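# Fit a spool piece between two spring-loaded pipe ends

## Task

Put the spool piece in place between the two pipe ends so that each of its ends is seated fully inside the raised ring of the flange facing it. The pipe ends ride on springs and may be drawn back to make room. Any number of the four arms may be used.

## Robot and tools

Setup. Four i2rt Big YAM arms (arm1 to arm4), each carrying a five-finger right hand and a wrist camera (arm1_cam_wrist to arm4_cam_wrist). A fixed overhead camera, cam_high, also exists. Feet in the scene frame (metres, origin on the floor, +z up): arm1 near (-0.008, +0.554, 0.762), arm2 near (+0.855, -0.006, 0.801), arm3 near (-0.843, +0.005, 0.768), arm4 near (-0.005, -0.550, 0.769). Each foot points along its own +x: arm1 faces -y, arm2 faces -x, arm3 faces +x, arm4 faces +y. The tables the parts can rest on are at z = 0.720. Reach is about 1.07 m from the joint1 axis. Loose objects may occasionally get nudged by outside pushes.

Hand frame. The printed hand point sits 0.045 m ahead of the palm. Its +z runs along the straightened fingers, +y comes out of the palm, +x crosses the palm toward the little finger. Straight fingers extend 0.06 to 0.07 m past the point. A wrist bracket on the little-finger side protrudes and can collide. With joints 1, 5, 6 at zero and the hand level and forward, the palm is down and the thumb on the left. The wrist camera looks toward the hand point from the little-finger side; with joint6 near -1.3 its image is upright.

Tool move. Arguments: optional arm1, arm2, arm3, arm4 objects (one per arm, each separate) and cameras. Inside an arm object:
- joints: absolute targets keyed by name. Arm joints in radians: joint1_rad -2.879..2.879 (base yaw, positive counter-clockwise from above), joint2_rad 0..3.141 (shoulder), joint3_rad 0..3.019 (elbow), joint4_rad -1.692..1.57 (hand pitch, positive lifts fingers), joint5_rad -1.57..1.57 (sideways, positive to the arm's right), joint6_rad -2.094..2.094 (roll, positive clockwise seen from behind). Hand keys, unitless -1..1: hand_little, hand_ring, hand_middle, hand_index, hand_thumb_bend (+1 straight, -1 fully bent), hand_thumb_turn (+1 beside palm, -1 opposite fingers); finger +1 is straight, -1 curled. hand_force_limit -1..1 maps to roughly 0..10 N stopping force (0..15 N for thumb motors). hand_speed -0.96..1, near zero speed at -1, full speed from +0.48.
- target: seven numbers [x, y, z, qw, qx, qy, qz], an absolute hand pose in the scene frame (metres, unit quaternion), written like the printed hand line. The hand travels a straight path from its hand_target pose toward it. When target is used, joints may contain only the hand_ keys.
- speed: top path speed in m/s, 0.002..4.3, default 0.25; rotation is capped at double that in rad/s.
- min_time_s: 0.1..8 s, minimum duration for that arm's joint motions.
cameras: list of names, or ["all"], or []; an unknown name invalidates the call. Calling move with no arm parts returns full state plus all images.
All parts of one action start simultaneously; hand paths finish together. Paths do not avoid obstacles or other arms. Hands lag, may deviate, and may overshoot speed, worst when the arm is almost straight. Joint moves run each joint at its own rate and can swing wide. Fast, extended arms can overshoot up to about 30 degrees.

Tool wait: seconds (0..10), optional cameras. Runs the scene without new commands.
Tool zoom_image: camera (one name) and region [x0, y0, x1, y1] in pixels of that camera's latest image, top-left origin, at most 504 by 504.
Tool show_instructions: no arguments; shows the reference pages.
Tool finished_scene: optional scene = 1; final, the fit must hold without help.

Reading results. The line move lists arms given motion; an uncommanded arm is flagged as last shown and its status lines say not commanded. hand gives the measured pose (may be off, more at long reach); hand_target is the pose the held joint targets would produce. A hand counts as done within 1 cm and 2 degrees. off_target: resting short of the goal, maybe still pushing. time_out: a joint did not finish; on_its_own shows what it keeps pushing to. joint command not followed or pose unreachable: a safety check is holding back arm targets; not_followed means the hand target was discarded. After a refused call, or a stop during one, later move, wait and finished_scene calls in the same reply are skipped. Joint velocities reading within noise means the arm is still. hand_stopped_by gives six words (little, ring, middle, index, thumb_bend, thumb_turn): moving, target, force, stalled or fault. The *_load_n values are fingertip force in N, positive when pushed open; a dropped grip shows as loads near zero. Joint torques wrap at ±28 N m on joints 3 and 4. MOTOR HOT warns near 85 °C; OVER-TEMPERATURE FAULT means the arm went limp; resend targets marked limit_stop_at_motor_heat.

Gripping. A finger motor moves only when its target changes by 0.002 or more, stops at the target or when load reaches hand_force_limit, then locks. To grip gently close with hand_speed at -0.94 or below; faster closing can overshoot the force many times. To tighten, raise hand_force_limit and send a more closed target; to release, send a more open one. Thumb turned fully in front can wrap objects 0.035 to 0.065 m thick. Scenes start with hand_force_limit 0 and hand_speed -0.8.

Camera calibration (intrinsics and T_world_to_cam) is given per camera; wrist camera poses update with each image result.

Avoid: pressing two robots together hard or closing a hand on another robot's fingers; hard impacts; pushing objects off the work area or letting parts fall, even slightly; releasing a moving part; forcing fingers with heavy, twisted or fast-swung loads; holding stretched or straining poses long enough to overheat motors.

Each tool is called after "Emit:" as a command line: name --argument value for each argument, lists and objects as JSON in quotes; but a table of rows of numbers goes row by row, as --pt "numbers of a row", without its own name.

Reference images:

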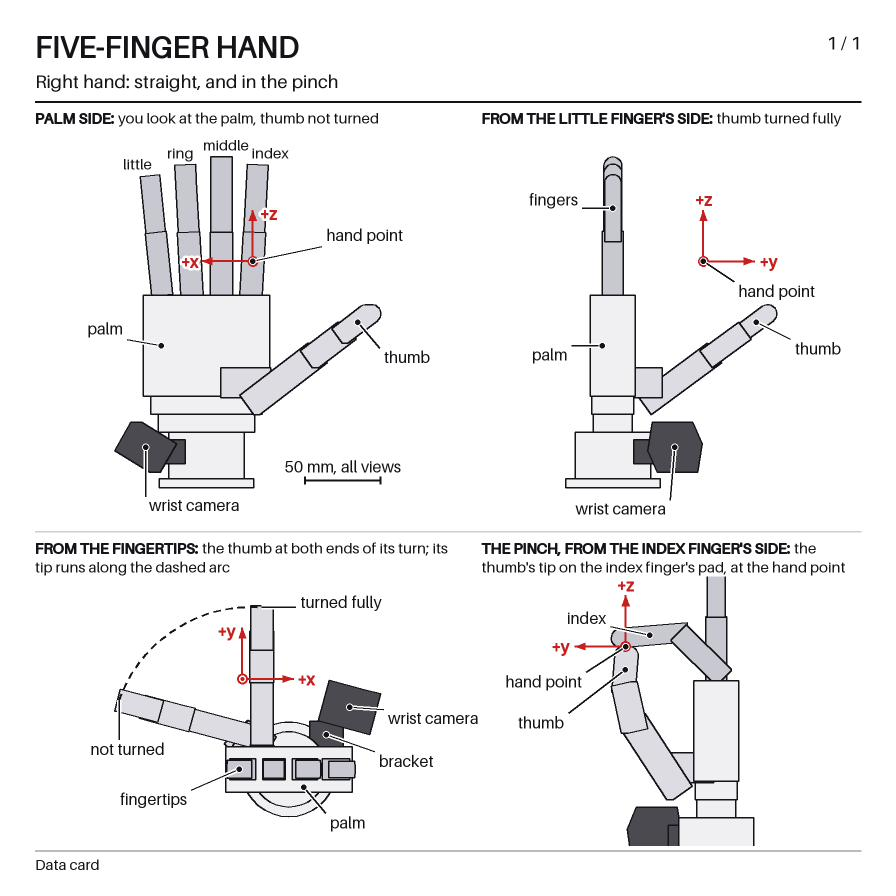

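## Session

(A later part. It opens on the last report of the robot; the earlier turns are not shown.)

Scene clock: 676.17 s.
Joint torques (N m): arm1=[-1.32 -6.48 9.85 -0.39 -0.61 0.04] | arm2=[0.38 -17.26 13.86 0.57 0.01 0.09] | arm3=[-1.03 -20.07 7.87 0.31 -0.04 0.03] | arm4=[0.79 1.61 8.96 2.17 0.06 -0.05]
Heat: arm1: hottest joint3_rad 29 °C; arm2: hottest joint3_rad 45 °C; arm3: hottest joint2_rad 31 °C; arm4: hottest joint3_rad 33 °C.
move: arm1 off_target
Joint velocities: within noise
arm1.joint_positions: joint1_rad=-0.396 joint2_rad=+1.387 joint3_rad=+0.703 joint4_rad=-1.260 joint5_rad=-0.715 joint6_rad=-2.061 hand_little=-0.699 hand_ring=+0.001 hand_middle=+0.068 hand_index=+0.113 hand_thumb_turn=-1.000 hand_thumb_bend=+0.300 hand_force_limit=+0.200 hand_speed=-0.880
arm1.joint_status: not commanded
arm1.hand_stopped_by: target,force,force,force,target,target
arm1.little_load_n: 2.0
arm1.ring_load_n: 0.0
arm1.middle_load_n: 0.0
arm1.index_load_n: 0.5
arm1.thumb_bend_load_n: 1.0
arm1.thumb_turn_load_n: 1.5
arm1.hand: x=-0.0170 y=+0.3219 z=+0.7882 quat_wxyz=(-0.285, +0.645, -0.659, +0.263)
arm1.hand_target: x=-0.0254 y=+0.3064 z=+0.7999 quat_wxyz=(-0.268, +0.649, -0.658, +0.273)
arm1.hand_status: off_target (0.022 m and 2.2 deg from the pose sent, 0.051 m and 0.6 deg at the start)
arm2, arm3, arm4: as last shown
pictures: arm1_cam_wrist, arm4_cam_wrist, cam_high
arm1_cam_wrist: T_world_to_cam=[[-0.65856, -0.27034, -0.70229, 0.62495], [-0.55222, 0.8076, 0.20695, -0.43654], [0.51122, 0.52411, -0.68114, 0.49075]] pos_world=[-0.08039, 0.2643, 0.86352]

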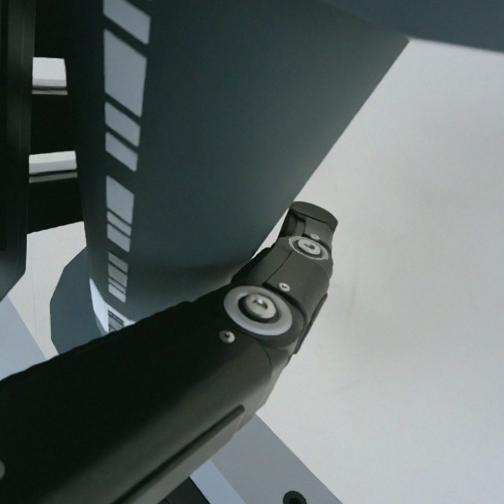

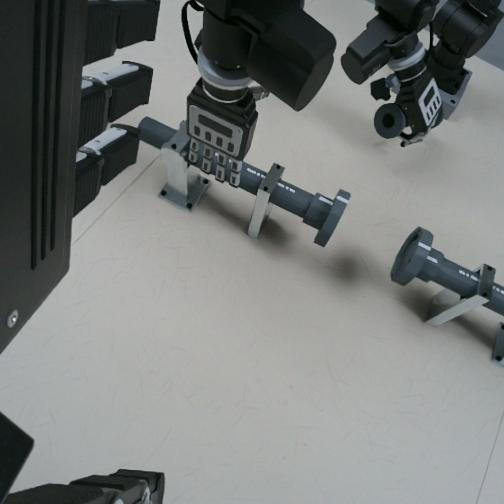

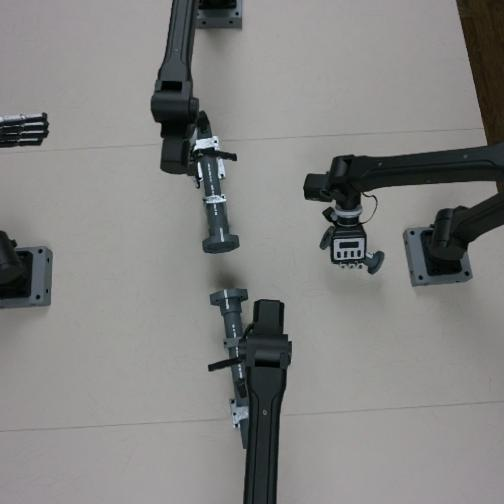

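Emit:
move --arm1 '{"target": [-0.0257, 0.306, 0.749, 0.2685, -0.6485, 0.6581, -0.2726], "speed": 0.06}' --cameras '["arm1_cam_wrist", "cam_high"]'

Emit:
zoom_image --camera "cam_high" --region '[290, 210, 390, 310]'

Scene clock: 686.27 s.
Joint torques (N m): arm1=[-1.32 -6.3 5.75 0.47 -0.61 0.03] | arm2=[0.56 -17.03 13.86 0.57 0 0.09] | arm3=[-0.85 -20.07 7.8 0.42 0.02 0.04] | arm4=[0.85 1.61 8.98 2.18 0.05 -0.05]
Heat: arm1: hottest joint3_rad 29 °C; arm2: hottest joint3_rad 45 °C; arm3: hottest joint2_rad 31 °C; arm4: hottest joint3_rad 33 °C.
move: arm1 done
Joint velocities: within noise
arm1.joint_positions: joint1_rad=-0.396 joint2_rad=+1.487 joint3_rad=+0.685 joint4_rad=-1.113 joint5_rad=-0.715 joint6_rad=-2.061 hand_little=-0.699 hand_ring=+0.001 hand_middle=+0.068 hand_index=+0.113 hand_thumb_turn=-1.000 hand_thumb_bend=+0.300 hand_force_limit=+0.200 hand_speed=-0.880
arm1.joint_status: not commanded
arm1.hand_stopped_by: target,force,force,force,target,target
arm1.little_load_n: 2.0
arm1.ring_load_n: 0.0
arm1.middle_load_n: 0.0
arm1.index_load_n: 0.5
arm1.thumb_bend_load_n: 1.0
arm1.thumb_turn_load_n: 1.5
arm1.hand: x=-0.0223 y=+0.3077 z=+0.7504 quat_wxyz=(-0.273, +0.650, -0.656, +0.269)
arm1.hand_target: x=-0.0257 y=+0.3060 z=+0.7491 quat_wxyz=(-0.268, +0.648, -0.658, +0.273)
arm1.hand_status: done (0.004 m and 0.7 deg from the pose sent, 0.043 m and 2.2 deg at the start)
arm2, arm3: as last shown
arm4.joint_positions: joint1_rad=+0.461 joint2_rad=+0.622 joint3_rad=+1.408 joint4_rad=-1.384 joint5_rad=+0.101 joint6_rad=-1.424 hand_little=+1.000 hand_ring=+1.000 hand_middle=+1.000 hand_index=+1.000 hand_thumb_turn=+1.000 hand_thumb_bend=+1.000 hand_force_limit=+0.000 hand_speed=-0.800
arm4.joint_status: not commanded
arm4.hand_stopped_by: target,target,target,target,target,target
arm4.little_load_n: 0.0
arm4.ring_load_n: 0.0
arm4.middle_load_n: 0.0
arm4.index_load_n: 0.0
arm4.thumb_bend_load_n: 0.0
arm4.thumb_turn_load_n: 0.0
arm4.hand: x=-0.0400 y=-0.3279 z=+1.2678 quat_wxyz=(-0.397, +0.530, +0.704, +0.257)
arm4.hand_target: x=-0.0396 y=-0.3288 z=+1.2787 quat_wxyz=(-0.408, +0.527, +0.699, +0.261)
arm4.hand_status: not commanded
arm1_cam_wrist: T_world_to_cam=[[-0.66588, -0.28909, -0.68777, 0.58578], [-0.55005, 0.81305, 0.19079, -0.40978], [0.50403, 0.50535, -0.70041, 0.49529]] pos_world=[-0.08498, 0.25222, 0.82797]

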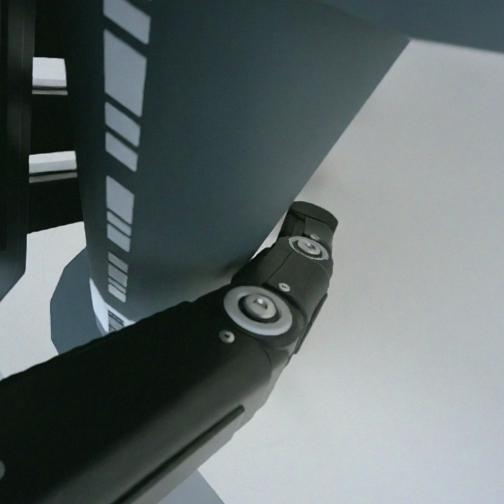

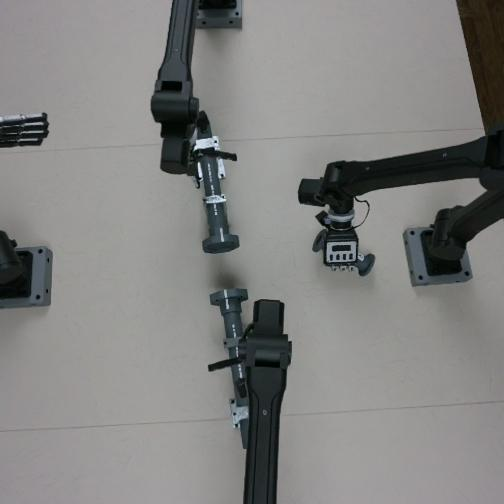

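Scaled by 5.040 from the camera's image (finer frame: 720x720).

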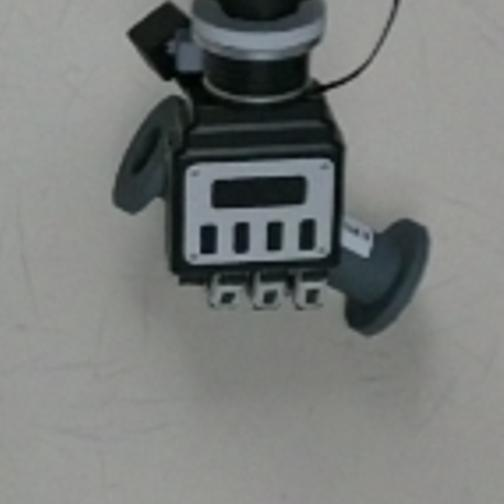

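Emit:
move --arm1 '{"joints": {"hand_little": 1, "hand_ring": 1, "hand_middle": 1, "hand_index": 1, "hand_speed": -0.7, "hand_thumb_bend": 1}}'

Emit:
move --arm1 '{"target": [-0.03, 0.306, 0.80, 0.2685, -0.6485, 0.6581, -0.2726], "speed": 0.1}' --cameras '["arm1_cam_wrist", "cam_high"]'

Emit:
zoom_image --camera "cam_high" --region '[290, 210, 390, 310]'

Scene clock: 705.10 s.
Joint torques (N m): arm1=[-1.32 -6.3 5.85 0.46 -0.59 0.02] | arm2=[0.67 -17.38 13.86 0.51 -0.01 0.09] | arm3=[-0.79 -20.07 7.92 0.34 0.01 0.02] | arm4=[0.73 1.61 8.98 2.18 0.05 -0.05]
Heat: arm1: hottest joint3_rad 29 °C; arm2: hottest joint3_rad 45 °C; arm3: hottest joint2_rad 31 °C; arm4: hottest joint3_rad 33 °C.
move: arm1 done
Joint velocities: within noise
arm1.joint_positions: joint1_rad=-0.396 joint2_rad=+1.487 joint3_rad=+0.685 joint4_rad=-1.113 joint5_rad=-0.715 joint6_rad=-2.061 hand_little=+1.000 hand_ring=+1.000 hand_middle=+1.000 hand_index=+1.000 hand_thumb_turn=-1.000 hand_thumb_bend=+1.000 hand_force_limit=+0.200 hand_speed=-0.700
arm1.joint_status: all done
arm1.hand_stopped_by: target,target,target,target,target,target
arm1.little_load_n: 0.0
arm1.ring_load_n: 0.0
arm1.middle_load_n: 0.0
arm1.index_load_n: 0.0
arm1.thumb_bend_load_n: 0.0
arm1.thumb_turn_load_n: 0.0
arm1.hand: x=-0.0223 y=+0.3077 z=+0.7504 quat_wxyz=(-0.273, +0.650, -0.657, +0.269)
arm1.hand_target: x=-0.0257 y=+0.3060 z=+0.7491 quat_wxyz=(-0.268, +0.648, -0.658, +0.273)
arm1.hand_status: not commanded
arm2, arm3, arm4: as last shown
arm2.index_load_n: 0.5
arm3.thumb_bend_load_n: -0.5
pictures: none

Scene clock: 706.30 s.
Joint torques (N m): arm1=[-1.44 -6.24 9.46 -0.31 -0.45 0.03] | arm2=[0.38 -17.32 13.94 0.55 0.01 0.08] | arm3=[-1.08 -19.9 7.84 0.29 -0.01 0] | arm4=[0.79 1.61 8.96 2.17 0.05 -0.04]
Heat: arm1: hottest joint3_rad 29 °C; arm2: hottest joint3_rad 45 °C; arm3: hottest joint2_rad 31 °C; arm4: hottest joint3_rad 33 °C.
move: arm1 off_target
Joint velocities: within noise
arm1.joint_positions: joint1_rad=-0.407 joint2_rad=+1.389 joint3_rad=+0.714 joint4_rad=-1.273 joint5_rad=-0.714 joint6_rad=-2.073 hand_little=+1.000 hand_ring=+1.000 hand_middle=+1.000 hand_index=+1.000 hand_thumb_turn=-1.000 hand_thumb_bend=+1.000 hand_force_limit=+0.200 hand_speed=-0.700
arm1.joint_status: not commanded
arm1.hand_stopped_by: target,target,target,target,target,target
arm1.little_load_n: 0.0
arm1.ring_load_n: 0.0
arm1.middle_load_n: 0.0
arm1.index_load_n: 0.0
arm1.thumb_bend_load_n: 0.0
arm1.thumb_turn_load_n: 0.0
arm1.hand: x=-0.0210 y=+0.3194 z=+0.7908 quat_wxyz=(-0.283, +0.645, -0.659, +0.265)
arm1.hand_target: x=-0.0299 y=+0.3063 z=+0.7999 quat_wxyz=(-0.268, +0.648, -0.658, +0.272)
arm1.hand_status: off_target (0.019 m and 1.9 deg from the pose sent, 0.050 m and 0.7 deg at the start)
arm2, arm3, arm4: as last shown
arm2.index_load_n: 0.0
arm3.thumb_bend_load_n: 0.0
arm1_cam_wrist: T_world_to_cam=[[-0.65872, -0.27195, -0.70152, 0.62328], [-0.55034, 0.80994, 0.20278, -0.43473], [0.51304, 0.51965, -0.68319, 0.49901]] pos_world=[-0.08469, 0.26231, 0.86632]

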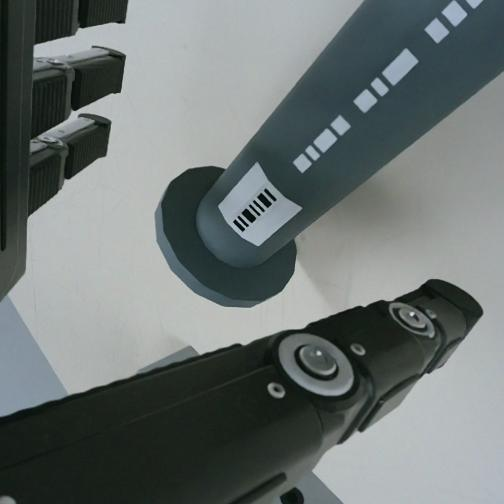

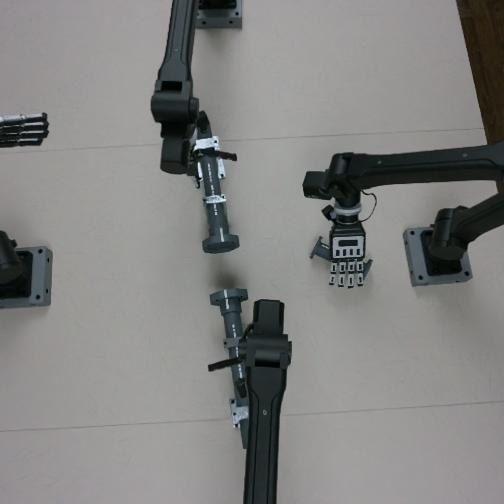

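Scaled by 5.040 from the camera's image (finer frame: 720x720).

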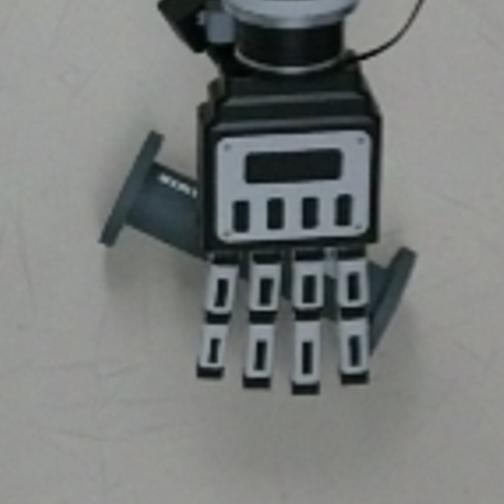

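Emit:
move --arm1 '{"target": [-0.0222, 0.303, 0.80, 0.2020, -0.4880, 0.7846, -0.3250], "speed": 0.2}' --cameras '["arm1_cam_wrist", "cam_high"]'

Emit:
zoom_image --camera "cam_high" --region '[290, 210, 390, 310]'

Scene clock: 741.47 s.
Joint torques (N m): arm1=[-1.14 -4.95 7.32 1.11 -0.54 0.21] | arm2=[0.44 -17.2 13.85 0.59 0 0.09] | arm3=[-1.14 -20.07 7.86 0.31 -0.01 0.01] | arm4=[0.79 1.55 8.98 2.17 0.05 -0.04]
Heat: arm1: hottest joint3_rad 31 °C; arm2: hottest joint3_rad 46 °C; arm3: hottest joint2_rad 31 °C; arm4: hottest joint3_rad 33 °C.
move: arm1 done
Joint velocities: within noise
arm1.joint_positions: joint1_rad=-0.455 joint2_rad=+1.199 joint3_rad=+0.597 joint4_rad=-0.964 joint5_rad=-0.783 joint6_rad=-1.552 hand_little=+1.000 hand_ring=+1.000 hand_middle=+1.000 hand_index=+1.000 hand_thumb_turn=-1.000 hand_thumb_bend=+1.000 hand_force_limit=+0.200 hand_speed=-0.700
arm1.joint_status: not commanded
arm1.hand_stopped_by: target,target,target,target,target,target
arm1.little_load_n: 0.0
arm1.ring_load_n: 0.0
arm1.middle_load_n: 0.0
arm1.index_load_n: 0.0
arm1.thumb_bend_load_n: 0.0
arm1.thumb_turn_load_n: 0.0
arm1.hand: x=-0.0191 y=+0.3042 z=+0.7993 quat_wxyz=(-0.209, +0.492, -0.782, +0.321)
arm1.hand_target: x=-0.0222 y=+0.3031 z=+0.7999 quat_wxyz=(-0.202, +0.488, -0.785, +0.325)
arm1.hand_status: done (0.003 m and 1.1 deg from the pose sent, 0.019 m and 25.8 deg at the start)
arm2.joint_positions: joint1_rad=-0.098 joint2_rad=+1.928 joint3_rad=+1.736 joint4_rad=-1.435 joint5_rad=-0.011 joint6_rad=+1.398 hand_little=+1.000 hand_ring=+1.000 hand_middle=+1.000 hand_index=+1.000 hand_thumb_turn=-1.000 hand_thumb_bend=+1.000 hand_force_limit=+0.000 hand_speed=-0.800
arm2.joint_status: not commanded
arm2.hand_stopped_by: target,target,target,target,target,target
arm2.little_load_n: 0.0
arm2.ring_load_n: 0.0
arm2.middle_load_n: 0.0
arm2.index_load_n: 0.0
arm2.thumb_bend_load_n: 0.0
arm2.thumb_turn_load_n: 0.0
arm2.hand: x=+0.2541 y=+0.0034 z=+0.9269 quat_wxyz=(+0.005, +0.999, +0.022, +0.023)
arm2.hand_target: x=+0.2351 y=+0.0007 z=+0.9402 quat_wxyz=(+0.000, +1.000, +0.023, +0.000)
arm2.hand_status: not commanded
arm3.joint_positions: joint1_rad=-0.095 joint2_rad=+2.081 joint3_rad=+2.134 joint4_rad=-1.626 joint5_rad=+0.001 joint6_rad=+1.379 hand_little=+1.000 hand_ring=+1.000 hand_middle=+1.000 hand_index=+1.000 hand_thumb_turn=-1.000 hand_thumb_bend=+1.000 hand_force_limit=+0.000 hand_speed=-0.800
arm3.joint_status: not commanded
arm3.hand_stopped_by: target,target,target,target,target,target
arm3.little_load_n: 0.0
arm3.ring_load_n: 0.0
arm3.middle_load_n: 0.0
arm3.index_load_n: 0.0
arm3.thumb_bend_load_n: 0.0
arm3.thumb_turn_load_n: 0.0
arm3.hand: x=-0.1745 y=-0.0204 z=+0.9462 quat_wxyz=(+0.002, +0.029, -1.000, -0.002)
arm3.hand_target: x=-0.1711 y=-0.0274 z=+0.9430 quat_wxyz=(+0.000, +0.020, -1.000, +0.000)
arm3.hand_status: not commanded
arm4: as last shown
arm1_cam_wrist: T_world_to_cam=[[-0.72379, 0.02095, -0.6897, 0.52658], [-0.15508, 0.96903, 0.19218, -0.45547], [0.67236, 0.24606, -0.69813, 0.60999]] pos_world=[-0.09964, 0.28024, 0.87656]

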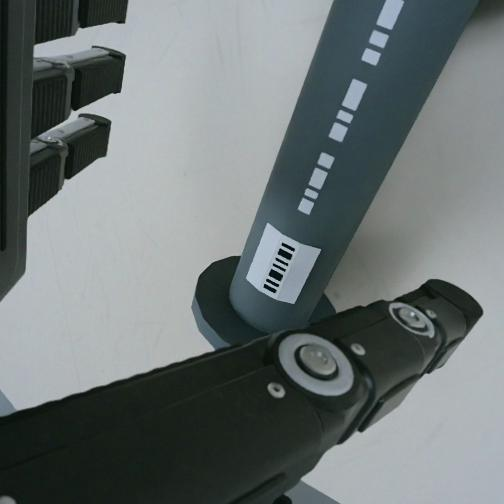

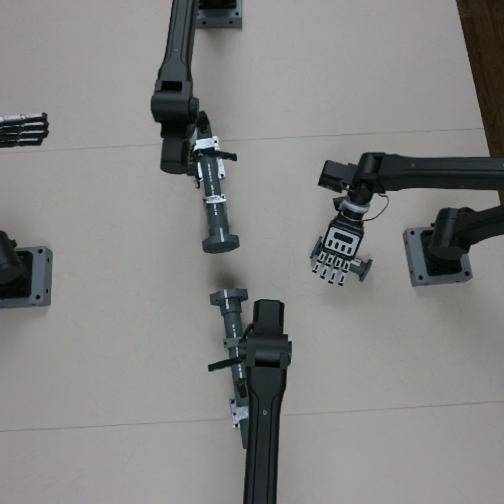

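Scaled by 5.040 from the camera's image (finer frame: 720x720).

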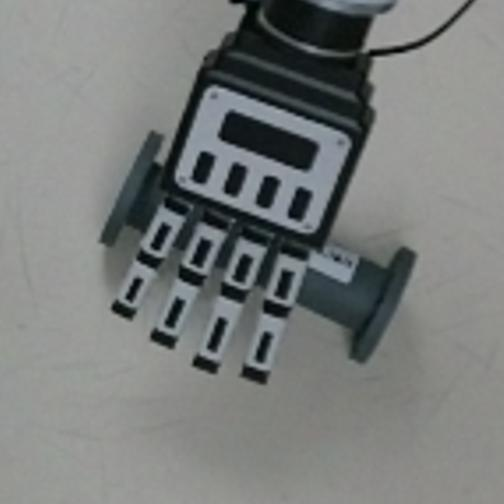

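Emit:
move --arm1 '{"target": [-0.0225, 0.303, 0.748, 0.1949, -0.4708, 0.7950, -0.3293], "speed": 0.1}'

Emit:
move --arm1 '{"joints": {"hand_thumb_bend": 0.3, "hand_little": 0.4, "hand_ring": 0.4, "hand_middle": 0.4, "hand_index": 0.4}}' --cameras '["arm1_cam_wrist", "cam_high"]'

Emit:
zoom_image --camera "cam_high" --region '[290, 210, 390, 310]'

Scene clock: 789.83 s.
Joint torques (N m): arm1=[-1.38 -4.19 6.5 1.2 -0.55 0.19] | arm2=[0.62 -17.2 13.83 0.58 0 0.08] | arm3=[-0.73 -19.78 7.9 0.4 0 0.05] | arm4=[0.79 1.61 8.96 2.18 0.05 -0.04]
Heat: arm1: hottest joint3_rad 30 °C; arm2: hottest joint3_rad 46 °C; arm3: hottest joint2_rad 31 °C; arm4: hottest joint3_rad 33 °C.
move: arm1 done
Joint velocities: within noise
arm1.joint_positions: joint1_rad=-0.460 joint2_rad=+1.294 joint3_rad=+0.507 joint4_rad=-0.728 joint5_rad=-0.781 joint6_rad=-1.500 hand_little=+1.000 hand_ring=+1.000 hand_middle=+1.000 hand_index=+1.000 hand_thumb_turn=-1.000 hand_thumb_bend=+1.000 hand_force_limit=+0.200 hand_speed=-0.700
arm1.joint_status: not commanded
arm1.hand_stopped_by: target,target,target,target,target,target
arm1.little_load_n: 0.0
arm1.ring_load_n: -0.5
arm1.middle_load_n: 0.0
arm1.index_load_n: 0.0
arm1.thumb_bend_load_n: 0.0
arm1.thumb_turn_load_n: 0.0
arm1.hand: x=-0.0193 y=+0.3035 z=+0.7498 quat_wxyz=(-0.197, +0.478, -0.790, +0.328)
arm1.hand_target: x=-0.0225 y=+0.3030 z=+0.7480 quat_wxyz=(-0.195, +0.471, -0.795, +0.329)
arm1.hand_status: done (0.004 m and 1.0 deg from the pose sent, 0.051 m and 3.4 deg at the start)
arm2, arm3, arm4: as last shown
pictures: none

Scene clock: 791.97 s.
Joint torques (N m): arm1=[-1.38 -4.13 6.5 1.2 -0.55 0.14] | arm2=[0.62 -17.2 13.78 0.49 0 0.07] | arm3=[-0.67 -20.07 7.9 0.4 -0.01 0.02] | arm4=[0.79 1.61 8.98 2.17 0.05 -0.05]
Heat: arm1: hottest joint3_rad 30 °C; arm2: hottest joint3_rad 46 °C; arm3: hottest joint2_rad 31 °C; arm4: hottest joint3_rad 33 °C.
move: arm1 done
Joint velocities: within noise
arm1.joint_positions: joint1_rad=-0.460 joint2_rad=+1.294 joint3_rad=+0.507 joint4_rad=-0.728 joint5_rad=-0.781 joint6_rad=-1.499 hand_little=+0.400 hand_ring=+0.400 hand_middle=+0.400 hand_index=+0.400 hand_thumb_turn=-1.000 hand_thumb_bend=+0.300 hand_force_limit=+0.200 hand_speed=-0.700
arm1.joint_status: all done
arm1.hand_stopped_by: target,target,target,target,target,target
arm1.little_load_n: 0.0
arm1.ring_load_n: 0.0
arm1.middle_load_n: 0.5
arm1.index_load_n: 0.0
arm1.thumb_bend_load_n: 0.5
arm1.thumb_turn_load_n: 0.0
arm1.hand: x=-0.0192 y=+0.3036 z=+0.7498 quat_wxyz=(-0.198, +0.478, -0.791, +0.328)
arm1.hand_target: x=-0.0225 y=+0.3030 z=+0.7481 quat_wxyz=(-0.195, +0.471, -0.795, +0.329)
arm1.hand_status: not commanded
arm2, arm3, arm4: as last shown
arm2.middle_load_n: -0.5
arm1_cam_wrist: T_world_to_cam=[[-0.72655, 0.04387, -0.68571, 0.48248], [-0.11316, 0.97669, 0.18239, -0.43956], [0.67773, 0.21011, -0.70465, 0.59159]] pos_world=[-0.10013, 0.28385, 0.82788]

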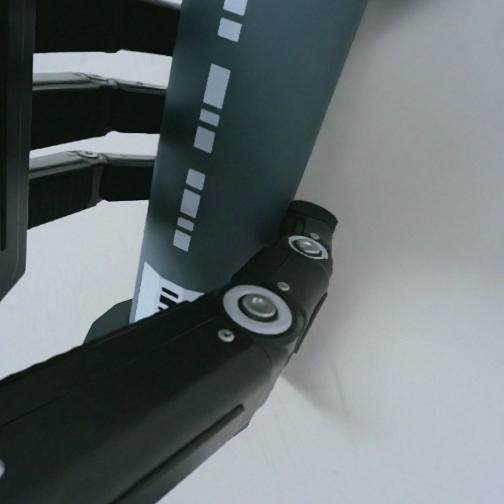

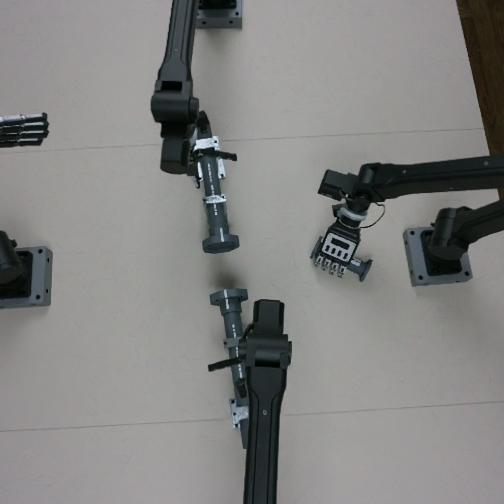

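Scaled by 5.040 from the camera's image (finer frame: 720x720).

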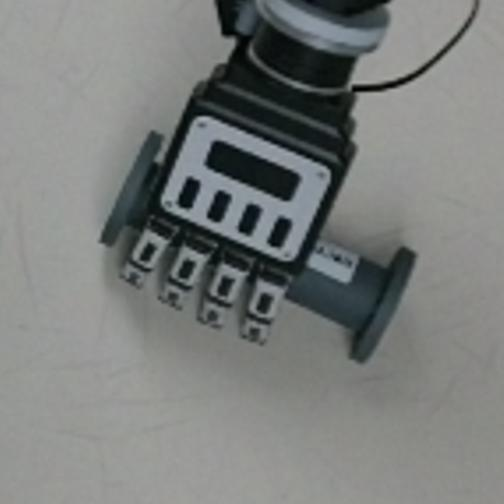

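Emit:
move --arm1 '{"joints": {"hand_middle": -0.6, "hand_index": -0.6, "hand_speed": -0.9, "hand_force_limit": 0.0}}' --cameras '["arm1_cam_wrist", "cam_high"]'

Emit:
zoom_image --camera "cam_high" --region '[290, 210, 390, 310]'

Scene clock: 803.90 s.
Joint torques (N m): arm1=[-1.32 -4.25 6.5 1.21 -0.53 0.13] | arm2=[0.5 -17.08 13.81 0.58 -0.01 0.09] | arm3=[-0.91 -20.19 7.88 0.42 0 0.01] | arm4=[0.79 1.55 8.96 2.17 0.05 -0.05]
Heat: arm1: hottest joint3_rad 30 °C; arm2: hottest joint3_rad 46 °C; arm3: hottest joint2_rad 31 °C; arm4: hottest joint3_rad 33 °C.
move: arm1 off_target
Joint velocities: within noise
arm1.joint_positions: joint1_rad=-0.460 joint2_rad=+1.294 joint3_rad=+0.507 joint4_rad=-0.728 joint5_rad=-0.781 joint6_rad=-1.498 hand_little=+0.400 hand_ring=+0.400 hand_middle=+0.105 hand_index=+0.105 hand_thumb_turn=-1.000 hand_thumb_bend=+0.303 hand_force_limit=+0.000 hand_speed=-0.900
arm1.joint_status: hand_middle off_target (ended at +0.105, target -0.600); hand_index off_target (ended at +0.105, target -0.600); the others done
arm1.hand_stopped_by: target,target,force,force,target,target
arm1.little_load_n: 0.0
arm1.ring_load_n: 0.0
arm1.middle_load_n: 4.5
arm1.index_load_n: 5.0
arm1.thumb_bend_load_n: 11.0
arm1.thumb_turn_load_n: -0.5
arm1.hand: x=-0.0191 y=+0.3036 z=+0.7499 quat_wxyz=(-0.198, +0.477, -0.791, +0.328)
arm1.hand_target: x=-0.0224 y=+0.3031 z=+0.7481 quat_wxyz=(-0.195, +0.471, -0.795, +0.329)
arm1.hand_status: not commanded
arm2, arm3, arm4: as last shown
arm2.middle_load_n: 0.0
arm2.thumb_bend_load_n: -0.5
arm3.thumb_bend_load_n: -0.5
arm1_cam_wrist: T_world_to_cam=[[-0.72616, 0.04442, -0.68609, 0.48268], [-0.1128, 0.97669, 0.18262, -0.43972], [0.67821, 0.21, -0.70422, 0.59131]] pos_world=[-0.10013, 0.28385, 0.82787]

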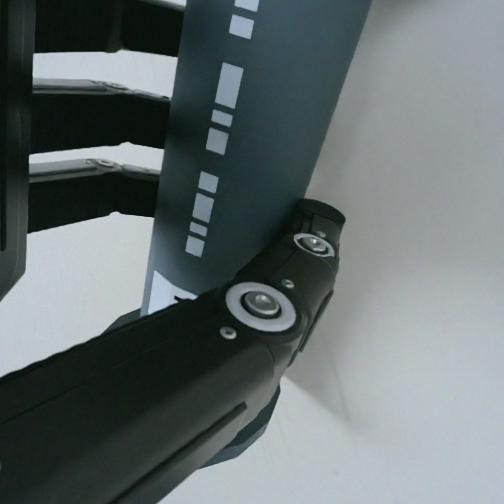

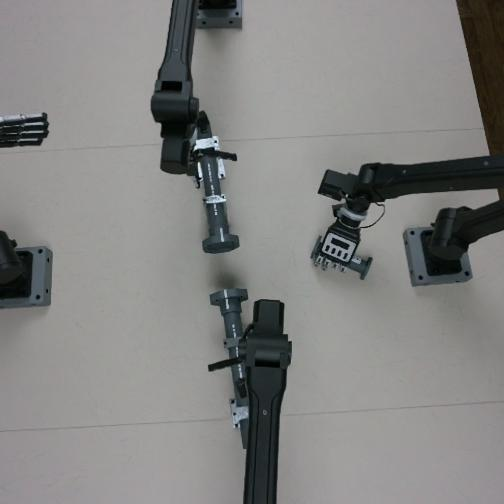

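Scaled by 5.040 from the camera's image (finer frame: 720x720).

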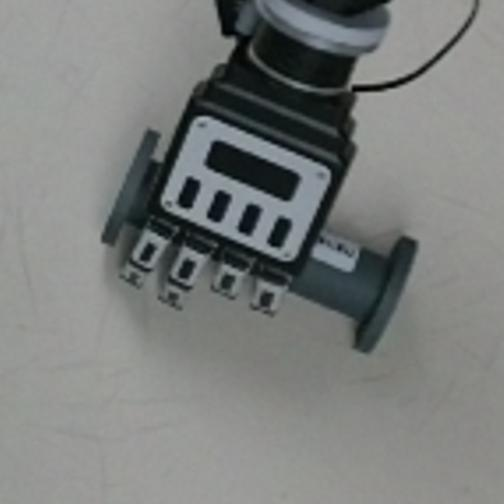

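Emit:
move --arm1 '{"joints": {"hand_ring": -0.3, "hand_speed": -0.94, "hand_force_limit": -0.7}}'

Emit:
move --arm1 '{"target": [-0.0225, 0.303, 0.80, 0.1949, -0.4708, 0.7950, -0.3293], "speed": 0.05}' --cameras '["arm1_cam_wrist", "cam_high", "arm4_cam_wrist"]'

Emit:
zoom_image --camera "cam_high" --region '[290, 210, 390, 310]'

Emit:
zoom_image --camera "arm4_cam_wrist" --region '[330, 60, 470, 200]'

Scene clock: 817.10 s.
Joint torques (N m): arm1=[-1.32 -4.25 6.49 1.2 -0.53 0.13] | arm2=[0.5 -17.26 13.86 0.61 0 0.11] | arm3=[-1.08 -20.07 7.92 0.43 -0.03 0] | arm4=[0.79 1.61 8.96 2.17 0.05 -0.05]
Heat: arm1: hottest joint3_rad 30 °C; arm2: hottest joint3_rad 46 °C; arm3: hottest joint2_rad 31 °C; arm4: hottest joint3_rad 33 °C.
move: arm1 off_target
Joint velocities: within noise
arm1.joint_positions: joint1_rad=-0.460 joint2_rad=+1.294 joint3_rad=+0.507 joint4_rad=-0.728 joint5_rad=-0.781 joint6_rad=-1.498 hand_little=+0.400 hand_ring=+0.108 hand_middle=+0.105 hand_index=+0.105 hand_thumb_turn=-1.000 hand_thumb_bend=+0.303 hand_force_limit=-0.700 hand_speed=-0.940
arm1.joint_status: hand_ring off_target (ended at +0.108, target -0.300); the others done
arm1.hand_stopped_by: target,force,force,force,target,target
arm1.little_load_n: 0.0
arm1.ring_load_n: 1.5
arm1.middle_load_n: 3.0
arm1.index_load_n: 5.5
arm1.thumb_bend_load_n: 11.5
arm1.thumb_turn_load_n: 0.0
arm1.hand: x=-0.0191 y=+0.3036 z=+0.7499 quat_wxyz=(-0.198, +0.477, -0.791, +0.328)
arm1.hand_target: x=-0.0224 y=+0.3031 z=+0.7481 quat_wxyz=(-0.195, +0.471, -0.795, +0.329)
arm1.hand_status: not commanded
arm2, arm3, arm4: as last shown
arm2.little_load_n: -0.5
arm3.thumb_bend_load_n: 0.0
pictures: none

Scene clock: 818.80 s.
Joint torques (N m): arm1=[-1.2 -4.54 11.22 0.38 -0.67 0.14] | arm2=[0.5 -17.32 13.83 0.58 0 0.09] | arm3=[-0.79 -20.07 7.83 0.36 0 0] | arm4=[0.79 1.55 8.98 2.19 0.05 -0.05]
Heat: arm1: hottest joint3_rad 30 °C; arm2: hottest joint3_rad 46 °C; arm3: hottest joint2_rad 31 °C; arm4: hottest joint3_rad 33 °C.
move: arm1 off_target
Joint velocities: within noise
arm1.joint_positions: joint1_rad=-0.460 joint2_rad=+1.177 joint3_rad=+0.531 joint4_rad=-0.909 joint5_rad=-0.778 joint6_rad=-1.497 hand_little=+0.400 hand_ring=+0.108 hand_middle=+0.105 hand_index=+0.105 hand_thumb_turn=-1.000 hand_thumb_bend=+0.303 hand_force_limit=-0.700 hand_speed=-0.940
arm1.joint_status: not commanded
arm1.hand_stopped_by: target,force,force,force,target,target
arm1.little_load_n: 0.0
arm1.ring_load_n: 1.5
arm1.middle_load_n: 3.0
arm1.index_load_n: 6.0
arm1.thumb_bend_load_n: 12.0
arm1.thumb_turn_load_n: 0.0
arm1.hand: x=-0.0118 y=+0.3211 z=+0.7842 quat_wxyz=(-0.212, +0.471, -0.796, +0.317)
arm1.hand_target: x=-0.0221 y=+0.3034 z=+0.7997 quat_wxyz=(-0.195, +0.471, -0.795, +0.329)
arm1.hand_status: off_target (0.026 m and 2.5 deg from the pose sent, 0.050 m and 0.9 deg at the start)
arm2, arm3: as last shown
arm2.little_load_n: 0.0
arm2.index_load_n: 0.5
arm2.thumb_bend_load_n: 0.0
arm4.joint_positions: joint1_rad=+0.461 joint2_rad=+0.622 joint3_rad=+1.408 joint4_rad=-1.384 joint5_rad=+0.101 joint6_rad=-1.424 hand_little=+1.000 hand_ring=+1.000 hand_middle=+1.000 hand_index=+1.000 hand_thumb_turn=+1.000 hand_thumb_bend=+1.000 hand_force_limit=+0.000 hand_speed=-0.800
arm4.joint_status: not commanded
arm4.hand_stopped_by: target,target,target,target,target,target
arm4.little_load_n: 0.0
arm4.ring_load_n: 0.0
arm4.middle_load_n: 0.0
arm4.index_load_n: 0.0
arm4.thumb_bend_load_n: 0.0
arm4.thumb_turn_load_n: 0.0
arm4.hand: x=-0.0400 y=-0.3279 z=+1.2678 quat_wxyz=(-0.397, +0.530, +0.704, +0.257)
arm4.hand_target: x=-0.0396 y=-0.3288 z=+1.2787 quat_wxyz=(-0.408, +0.527, +0.699, +0.261)
arm4.hand_status: not commanded
pictures: arm1_cam_wrist, arm4_cam_wrist, cam_high
arm1_cam_wrist: T_world_to_cam=[[-0.71651, 0.07139, -0.69391, 0.50838], [-0.11464, 0.96918, 0.21807, -0.48777], [0.68809, 0.2358, -0.68624, 0.58449]] pos_world=[-0.09384, 0.29862, 0.86024]

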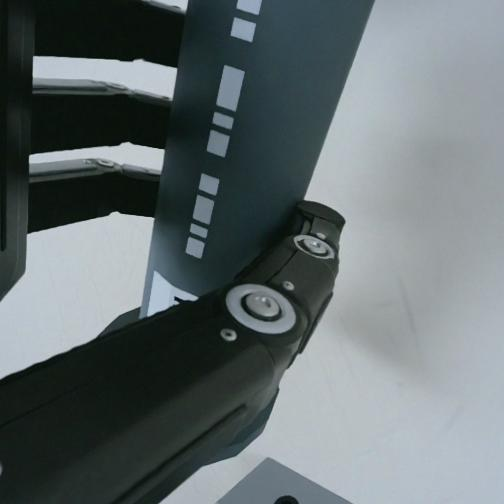

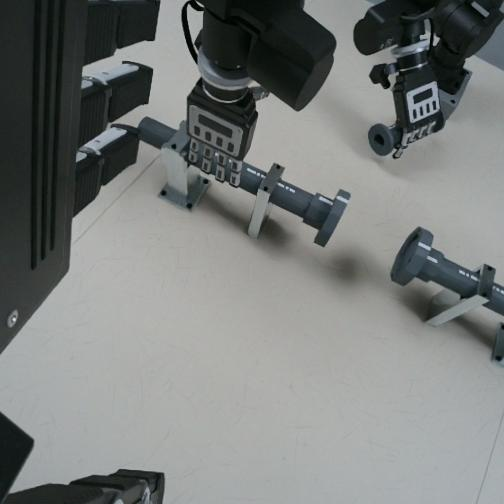

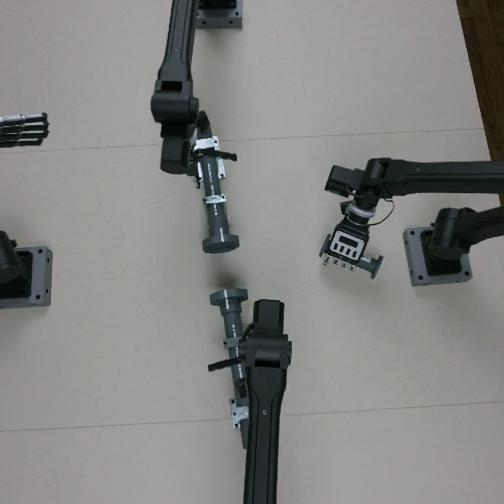

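Scaled by 5.040 from the camera's image (finer frame: 720x720).

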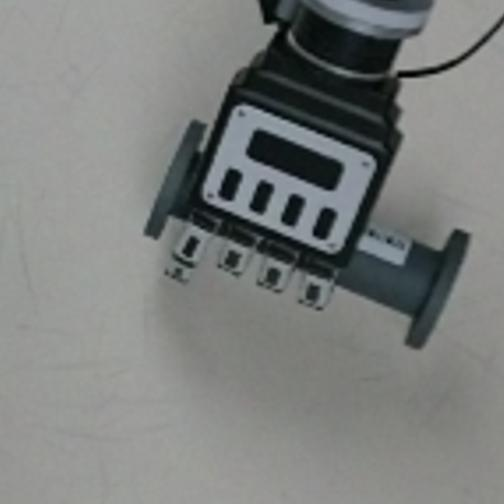

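Scaled by 3.600 from the camera's image (finer frame: 720x720).

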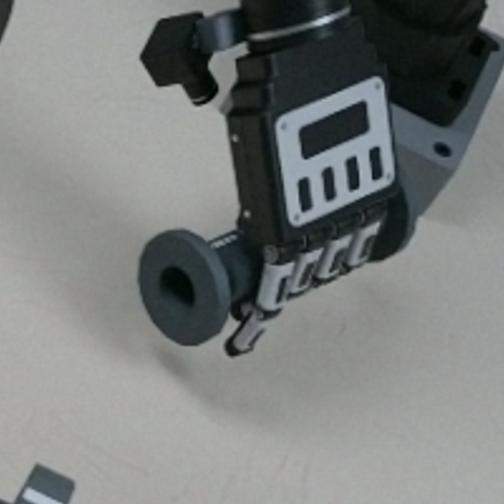

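Emit:
move --arm1 '{"target": [-0.03, 0.29, 0.98, 0.1949, -0.4708, 0.7950, -0.3293], "speed": 0.12}' --arm2 '{"target": [0.230, -0.002, 0.870, 0, 0.9996, 0.0195, -0.018], "speed": 0.06}' --arm3 '{"target": [-0.171, -0.0275, 0.862, 0, -0.0195, 0.9998, 0], "speed": 0.06}' --cameras '["all"]'

Scene clock: 849.27 s.
Joint torques (N m): arm1=[-1.32 -4.25 13.6 0.34 -0.7 0.08] | arm2=[0.44 -16.56 8.24 0.83 -0.12 0.1] | arm3=[-1.03 -19.6 7.6 0.44 -0.01 0.01] | arm4=[0.73 1.55 8.98 2.18 0.05 -0.05]
Heat: arm1: hottest joint3_rad 32 °C; arm2: hottest joint3_rad 46 °C; arm3: hottest joint2_rad 31 °C; arm4: hottest joint3_rad 33 °C.
move: arm1 off_target; arm2 off_target; arm3 off_target
Joint velocities: within noise
arm1.joint_positions: joint1_rad=-0.460 joint2_rad=+1.038 joint3_rad=+0.932 joint4_rad=-1.455 joint5_rad=-0.777 joint6_rad=-1.492 hand_little=+0.400 hand_ring=+0.108 hand_middle=+0.105 hand_index=+0.105 hand_thumb_turn=-1.000 hand_thumb_bend=+0.303 hand_force_limit=-0.700 hand_speed=-0.940
arm1.joint_status: not commanded
arm1.hand_stopped_by: target,force,force,force,target,target
arm1.little_load_n: 0.0
arm1.ring_load_n: 1.5
arm1.middle_load_n: 3.0
arm1.index_load_n: 6.0
arm1.thumb_bend_load_n: 12.0
arm1.thumb_turn_load_n: 0.0
arm1.hand: x=-0.0218 y=+0.3012 z=+0.9588 quat_wxyz=(-0.215, +0.468, -0.798, +0.314)
arm1.hand_target: x=-0.0295 y=+0.2907 z=+0.9796 quat_wxyz=(-0.195, +0.471, -0.795, +0.329)
arm1.hand_status: off_target (0.025 m and 2.9 deg from the pose sent, 0.199 m and 2.5 deg at the start)
arm2.joint_positions: joint1_rad=-0.093 joint2_rad=+1.947 joint3_rad=+1.657 joint4_rad=-1.228 joint5_rad=-0.011 joint6_rad=+1.411 hand_little=+1.000 hand_ring=+1.000 hand_middle=+1.000 hand_index=+1.000 hand_thumb_turn=-1.000 hand_thumb_bend=+1.000 hand_force_limit=+0.000 hand_speed=-0.800
arm2.joint_status: not commanded
arm2.hand_stopped_by: target,target,target,target,target,target
arm2.little_load_n: 0.0
arm2.ring_load_n: 0.0
arm2.middle_load_n: 0.0
arm2.index_load_n: 0.0
arm2.thumb_bend_load_n: 0.0
arm2.thumb_turn_load_n: 0.0
arm2.hand: x=+0.2269 y=+0.0044 z=+0.8893 quat_wxyz=(-0.003, +0.999, +0.019, -0.031)
arm2.hand_target: x=+0.2305 y=-0.0019 z=+0.8703 quat_wxyz=(+0.000, +1.000, +0.019, -0.018)
arm2.hand_status: off_target (0.021 m and 1.6 deg from the pose sent, 0.062 m and 4.7 deg at the start)
arm3.joint_positions: joint1_rad=-0.095 joint2_rad=+2.089 joint3_rad=+1.946 joint4_rad=-1.423 joint5_rad=+0.001 joint6_rad=+1.379 hand_little=+1.000 hand_ring=+1.000 hand_middle=+1.000 hand_index=+1.000 hand_thumb_turn=-1.000 hand_thumb_bend=+1.000 hand_force_limit=+0.000 hand_speed=-0.800
arm3.joint_status: not commanded
arm3.hand_stopped_by: target,target,target,target,target,target
arm3.little_load_n: 0.0
arm3.ring_load_n: 0.0
arm3.middle_load_n: 0.0
arm3.index_load_n: 0.0
arm3.thumb_bend_load_n: 0.0
arm3.thumb_turn_load_n: 0.0
arm3.hand: x=-0.1740 y=-0.0203 z=+0.8697 quat_wxyz=(-0.001, +0.029, -1.000, -0.001)
arm3.hand_target: x=-0.1712 y=-0.0274 z=+0.8620 quat_wxyz=(+0.000, +0.020, -1.000, +0.000)
arm3.hand_status: off_target (0.011 m and 1.1 deg from the pose sent, 0.085 m and 1.1 deg at the start)
arm4: as last shown
pictures: arm1_cam_wrist, arm2_cam_wrist, arm3_cam_wrist, arm4_cam_wrist, cam_high
arm1_cam_wrist: T_world_to_cam=[[-0.71388, 0.08003, -0.69568, 0.62287], [-0.11221, 0.96754, 0.22645, -0.51521], [0.69122, 0.23972, -0.68173, 0.71047]] pos_world=[-0.10424, 0.27832, 1.03433]
arm2_cam_wrist: T_world_to_cam=[[0.28206, -0.95777, -0.05591, -0.00767], [-0.79249, -0.26544, 0.54909, -0.30935], [-0.54074, -0.11056, -0.83389, 0.98056]] pos_world=[0.28724, 0.01895, 0.98712]
arm3_cam_wrist: T_world_to_cam=[[-0.24888, 0.9681, 0.02886, -0.04791], [0.8385, 0.20046, 0.5067, -0.29245], [0.48475, 0.15031, -0.86164, 0.9538]] pos_world=[-0.22906, -0.03836, 0.9714]

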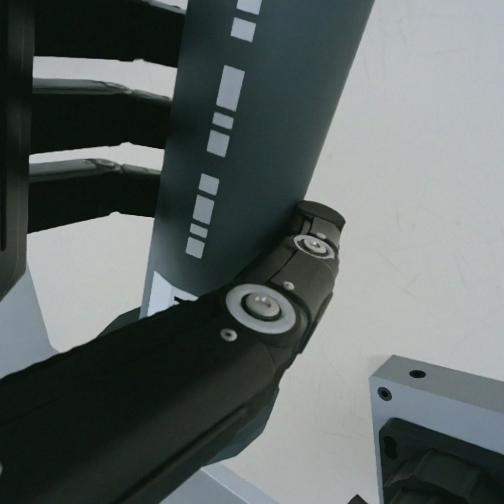

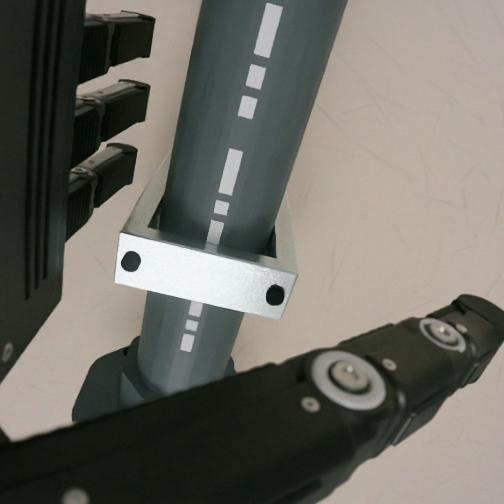

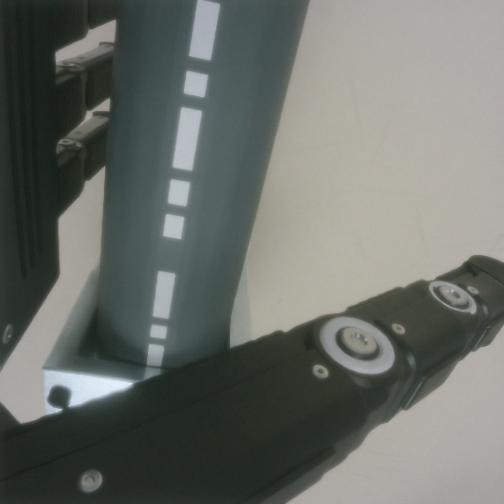

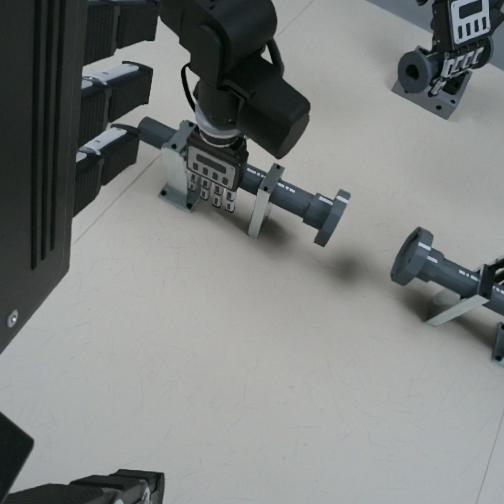

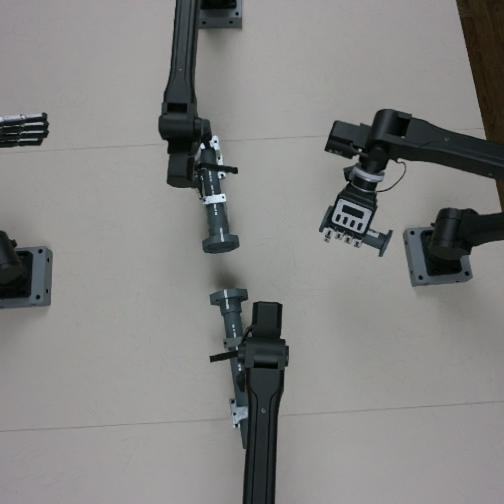

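Emit:
move --arm2 '{"target": [0.247, -0.002, 0.945, 0, 0.9996, 0.0195, -0.018], "speed": 0.1}' --arm3 '{"target": [-0.171, -0.0275, 0.848, 0, -0.0195, 0.9998, 0], "speed": 0.05}'

Emit:
zoom_image --camera "arm4_cam_wrist" --region '[150, 100, 360, 260]'

Scene clock: 862.90 s.
Joint torques (N m): arm1=[-1.26 -4.25 13.67 0.34 -0.7 0.09] | arm2=[0.09 -17.2 13.27 0.03 -0.12 0.03] | arm3=[-1.03 -19.19 7.58 0.51 0 0.02] | arm4=[0.73 1.61 8.98 2.19 0.05 -0.05]
Heat: arm1: hottest joint3_rad 32 °C; arm2: hottest joint3_rad 43 °C; arm3: hottest joint2_rad 31 °C; arm4: hottest joint3_rad 33 °C.
move: arm2 off_target; arm3 off_target
Joint velocities: within noise
arm1, arm4: as last shown
arm1.thumb_bend_load_n: 11.5
arm2.joint_positions: joint1_rad=-0.093 joint2_rad=+1.876 joint3_rad=+1.657 joint4_rad=-1.361 joint5_rad=-0.012 joint6_rad=+1.411 hand_little=+1.000 hand_ring=+1.000 hand_middle=+1.000 hand_index=+1.000 hand_thumb_turn=-1.000 hand_thumb_bend=+1.000 hand_force_limit=+0.000 hand_speed=-0.800
arm2.joint_status: not commanded
arm2.hand_stopped_by: target,target,target,target,target,target
arm2.little_load_n: 0.0
arm2.ring_load_n: 0.0
arm2.middle_load_n: 0.0
arm2.index_load_n: 0.0
arm2.thumb_bend_load_n: 0.0
arm2.thumb_turn_load_n: 0.0
arm2.hand: x=+0.2605 y=-0.0003 z=+0.9271 quat_wxyz=(+0.002, +1.000, +0.018, +0.000)
arm2.hand_target: x=+0.2478 y=-0.0021 z=+0.9450 quat_wxyz=(+0.000, +1.000, +0.019, -0.018)
arm2.hand_status: off_target (0.022 m and 2.0 deg from the pose sent, 0.060 m and 1.6 deg at the start)
arm3.joint_positions: joint1_rad=-0.095 joint2_rad=+2.094 joint3_rad=+1.922 joint4_rad=-1.391 joint5_rad=+0.001 joint6_rad=+1.379 hand_little=+1.000 hand_ring=+1.000 hand_middle=+1.000 hand_index=+1.000 hand_thumb_turn=-1.000 hand_thumb_bend=+1.000 hand_force_limit=+0.000 hand_speed=-0.800
arm3.joint_status: not commanded
arm3.hand_stopped_by: target,target,target,target,target,target
arm3.little_load_n: 0.0
arm3.ring_load_n: 0.0
arm3.middle_load_n: 0.0
arm3.index_load_n: 0.0
arm3.thumb_bend_load_n: 0.0
arm3.thumb_turn_load_n: 0.0
arm3.hand: x=-0.1735 y=-0.0203 z=+0.8572 quat_wxyz=(-0.003, +0.029, -1.000, -0.001)
arm3.hand_target: x=-0.1713 y=-0.0274 z=+0.8480 quat_wxyz=(+0.000, +0.020, -1.000, +0.000)
arm3.hand_status: off_target (0.012 m and 1.1 deg from the pose sent, 0.023 m and 1.1 deg at the start)
arm4.ring_load_n: -0.5
arm4.thumb_turn_load_n: 0.5
pictures: none

Scaled by 2.400 from the camera's image (finer frame: 720x720).
This view is cut from an older image: the scene may have changed since it was taken.

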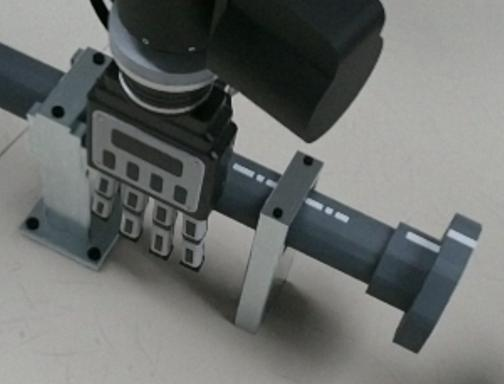

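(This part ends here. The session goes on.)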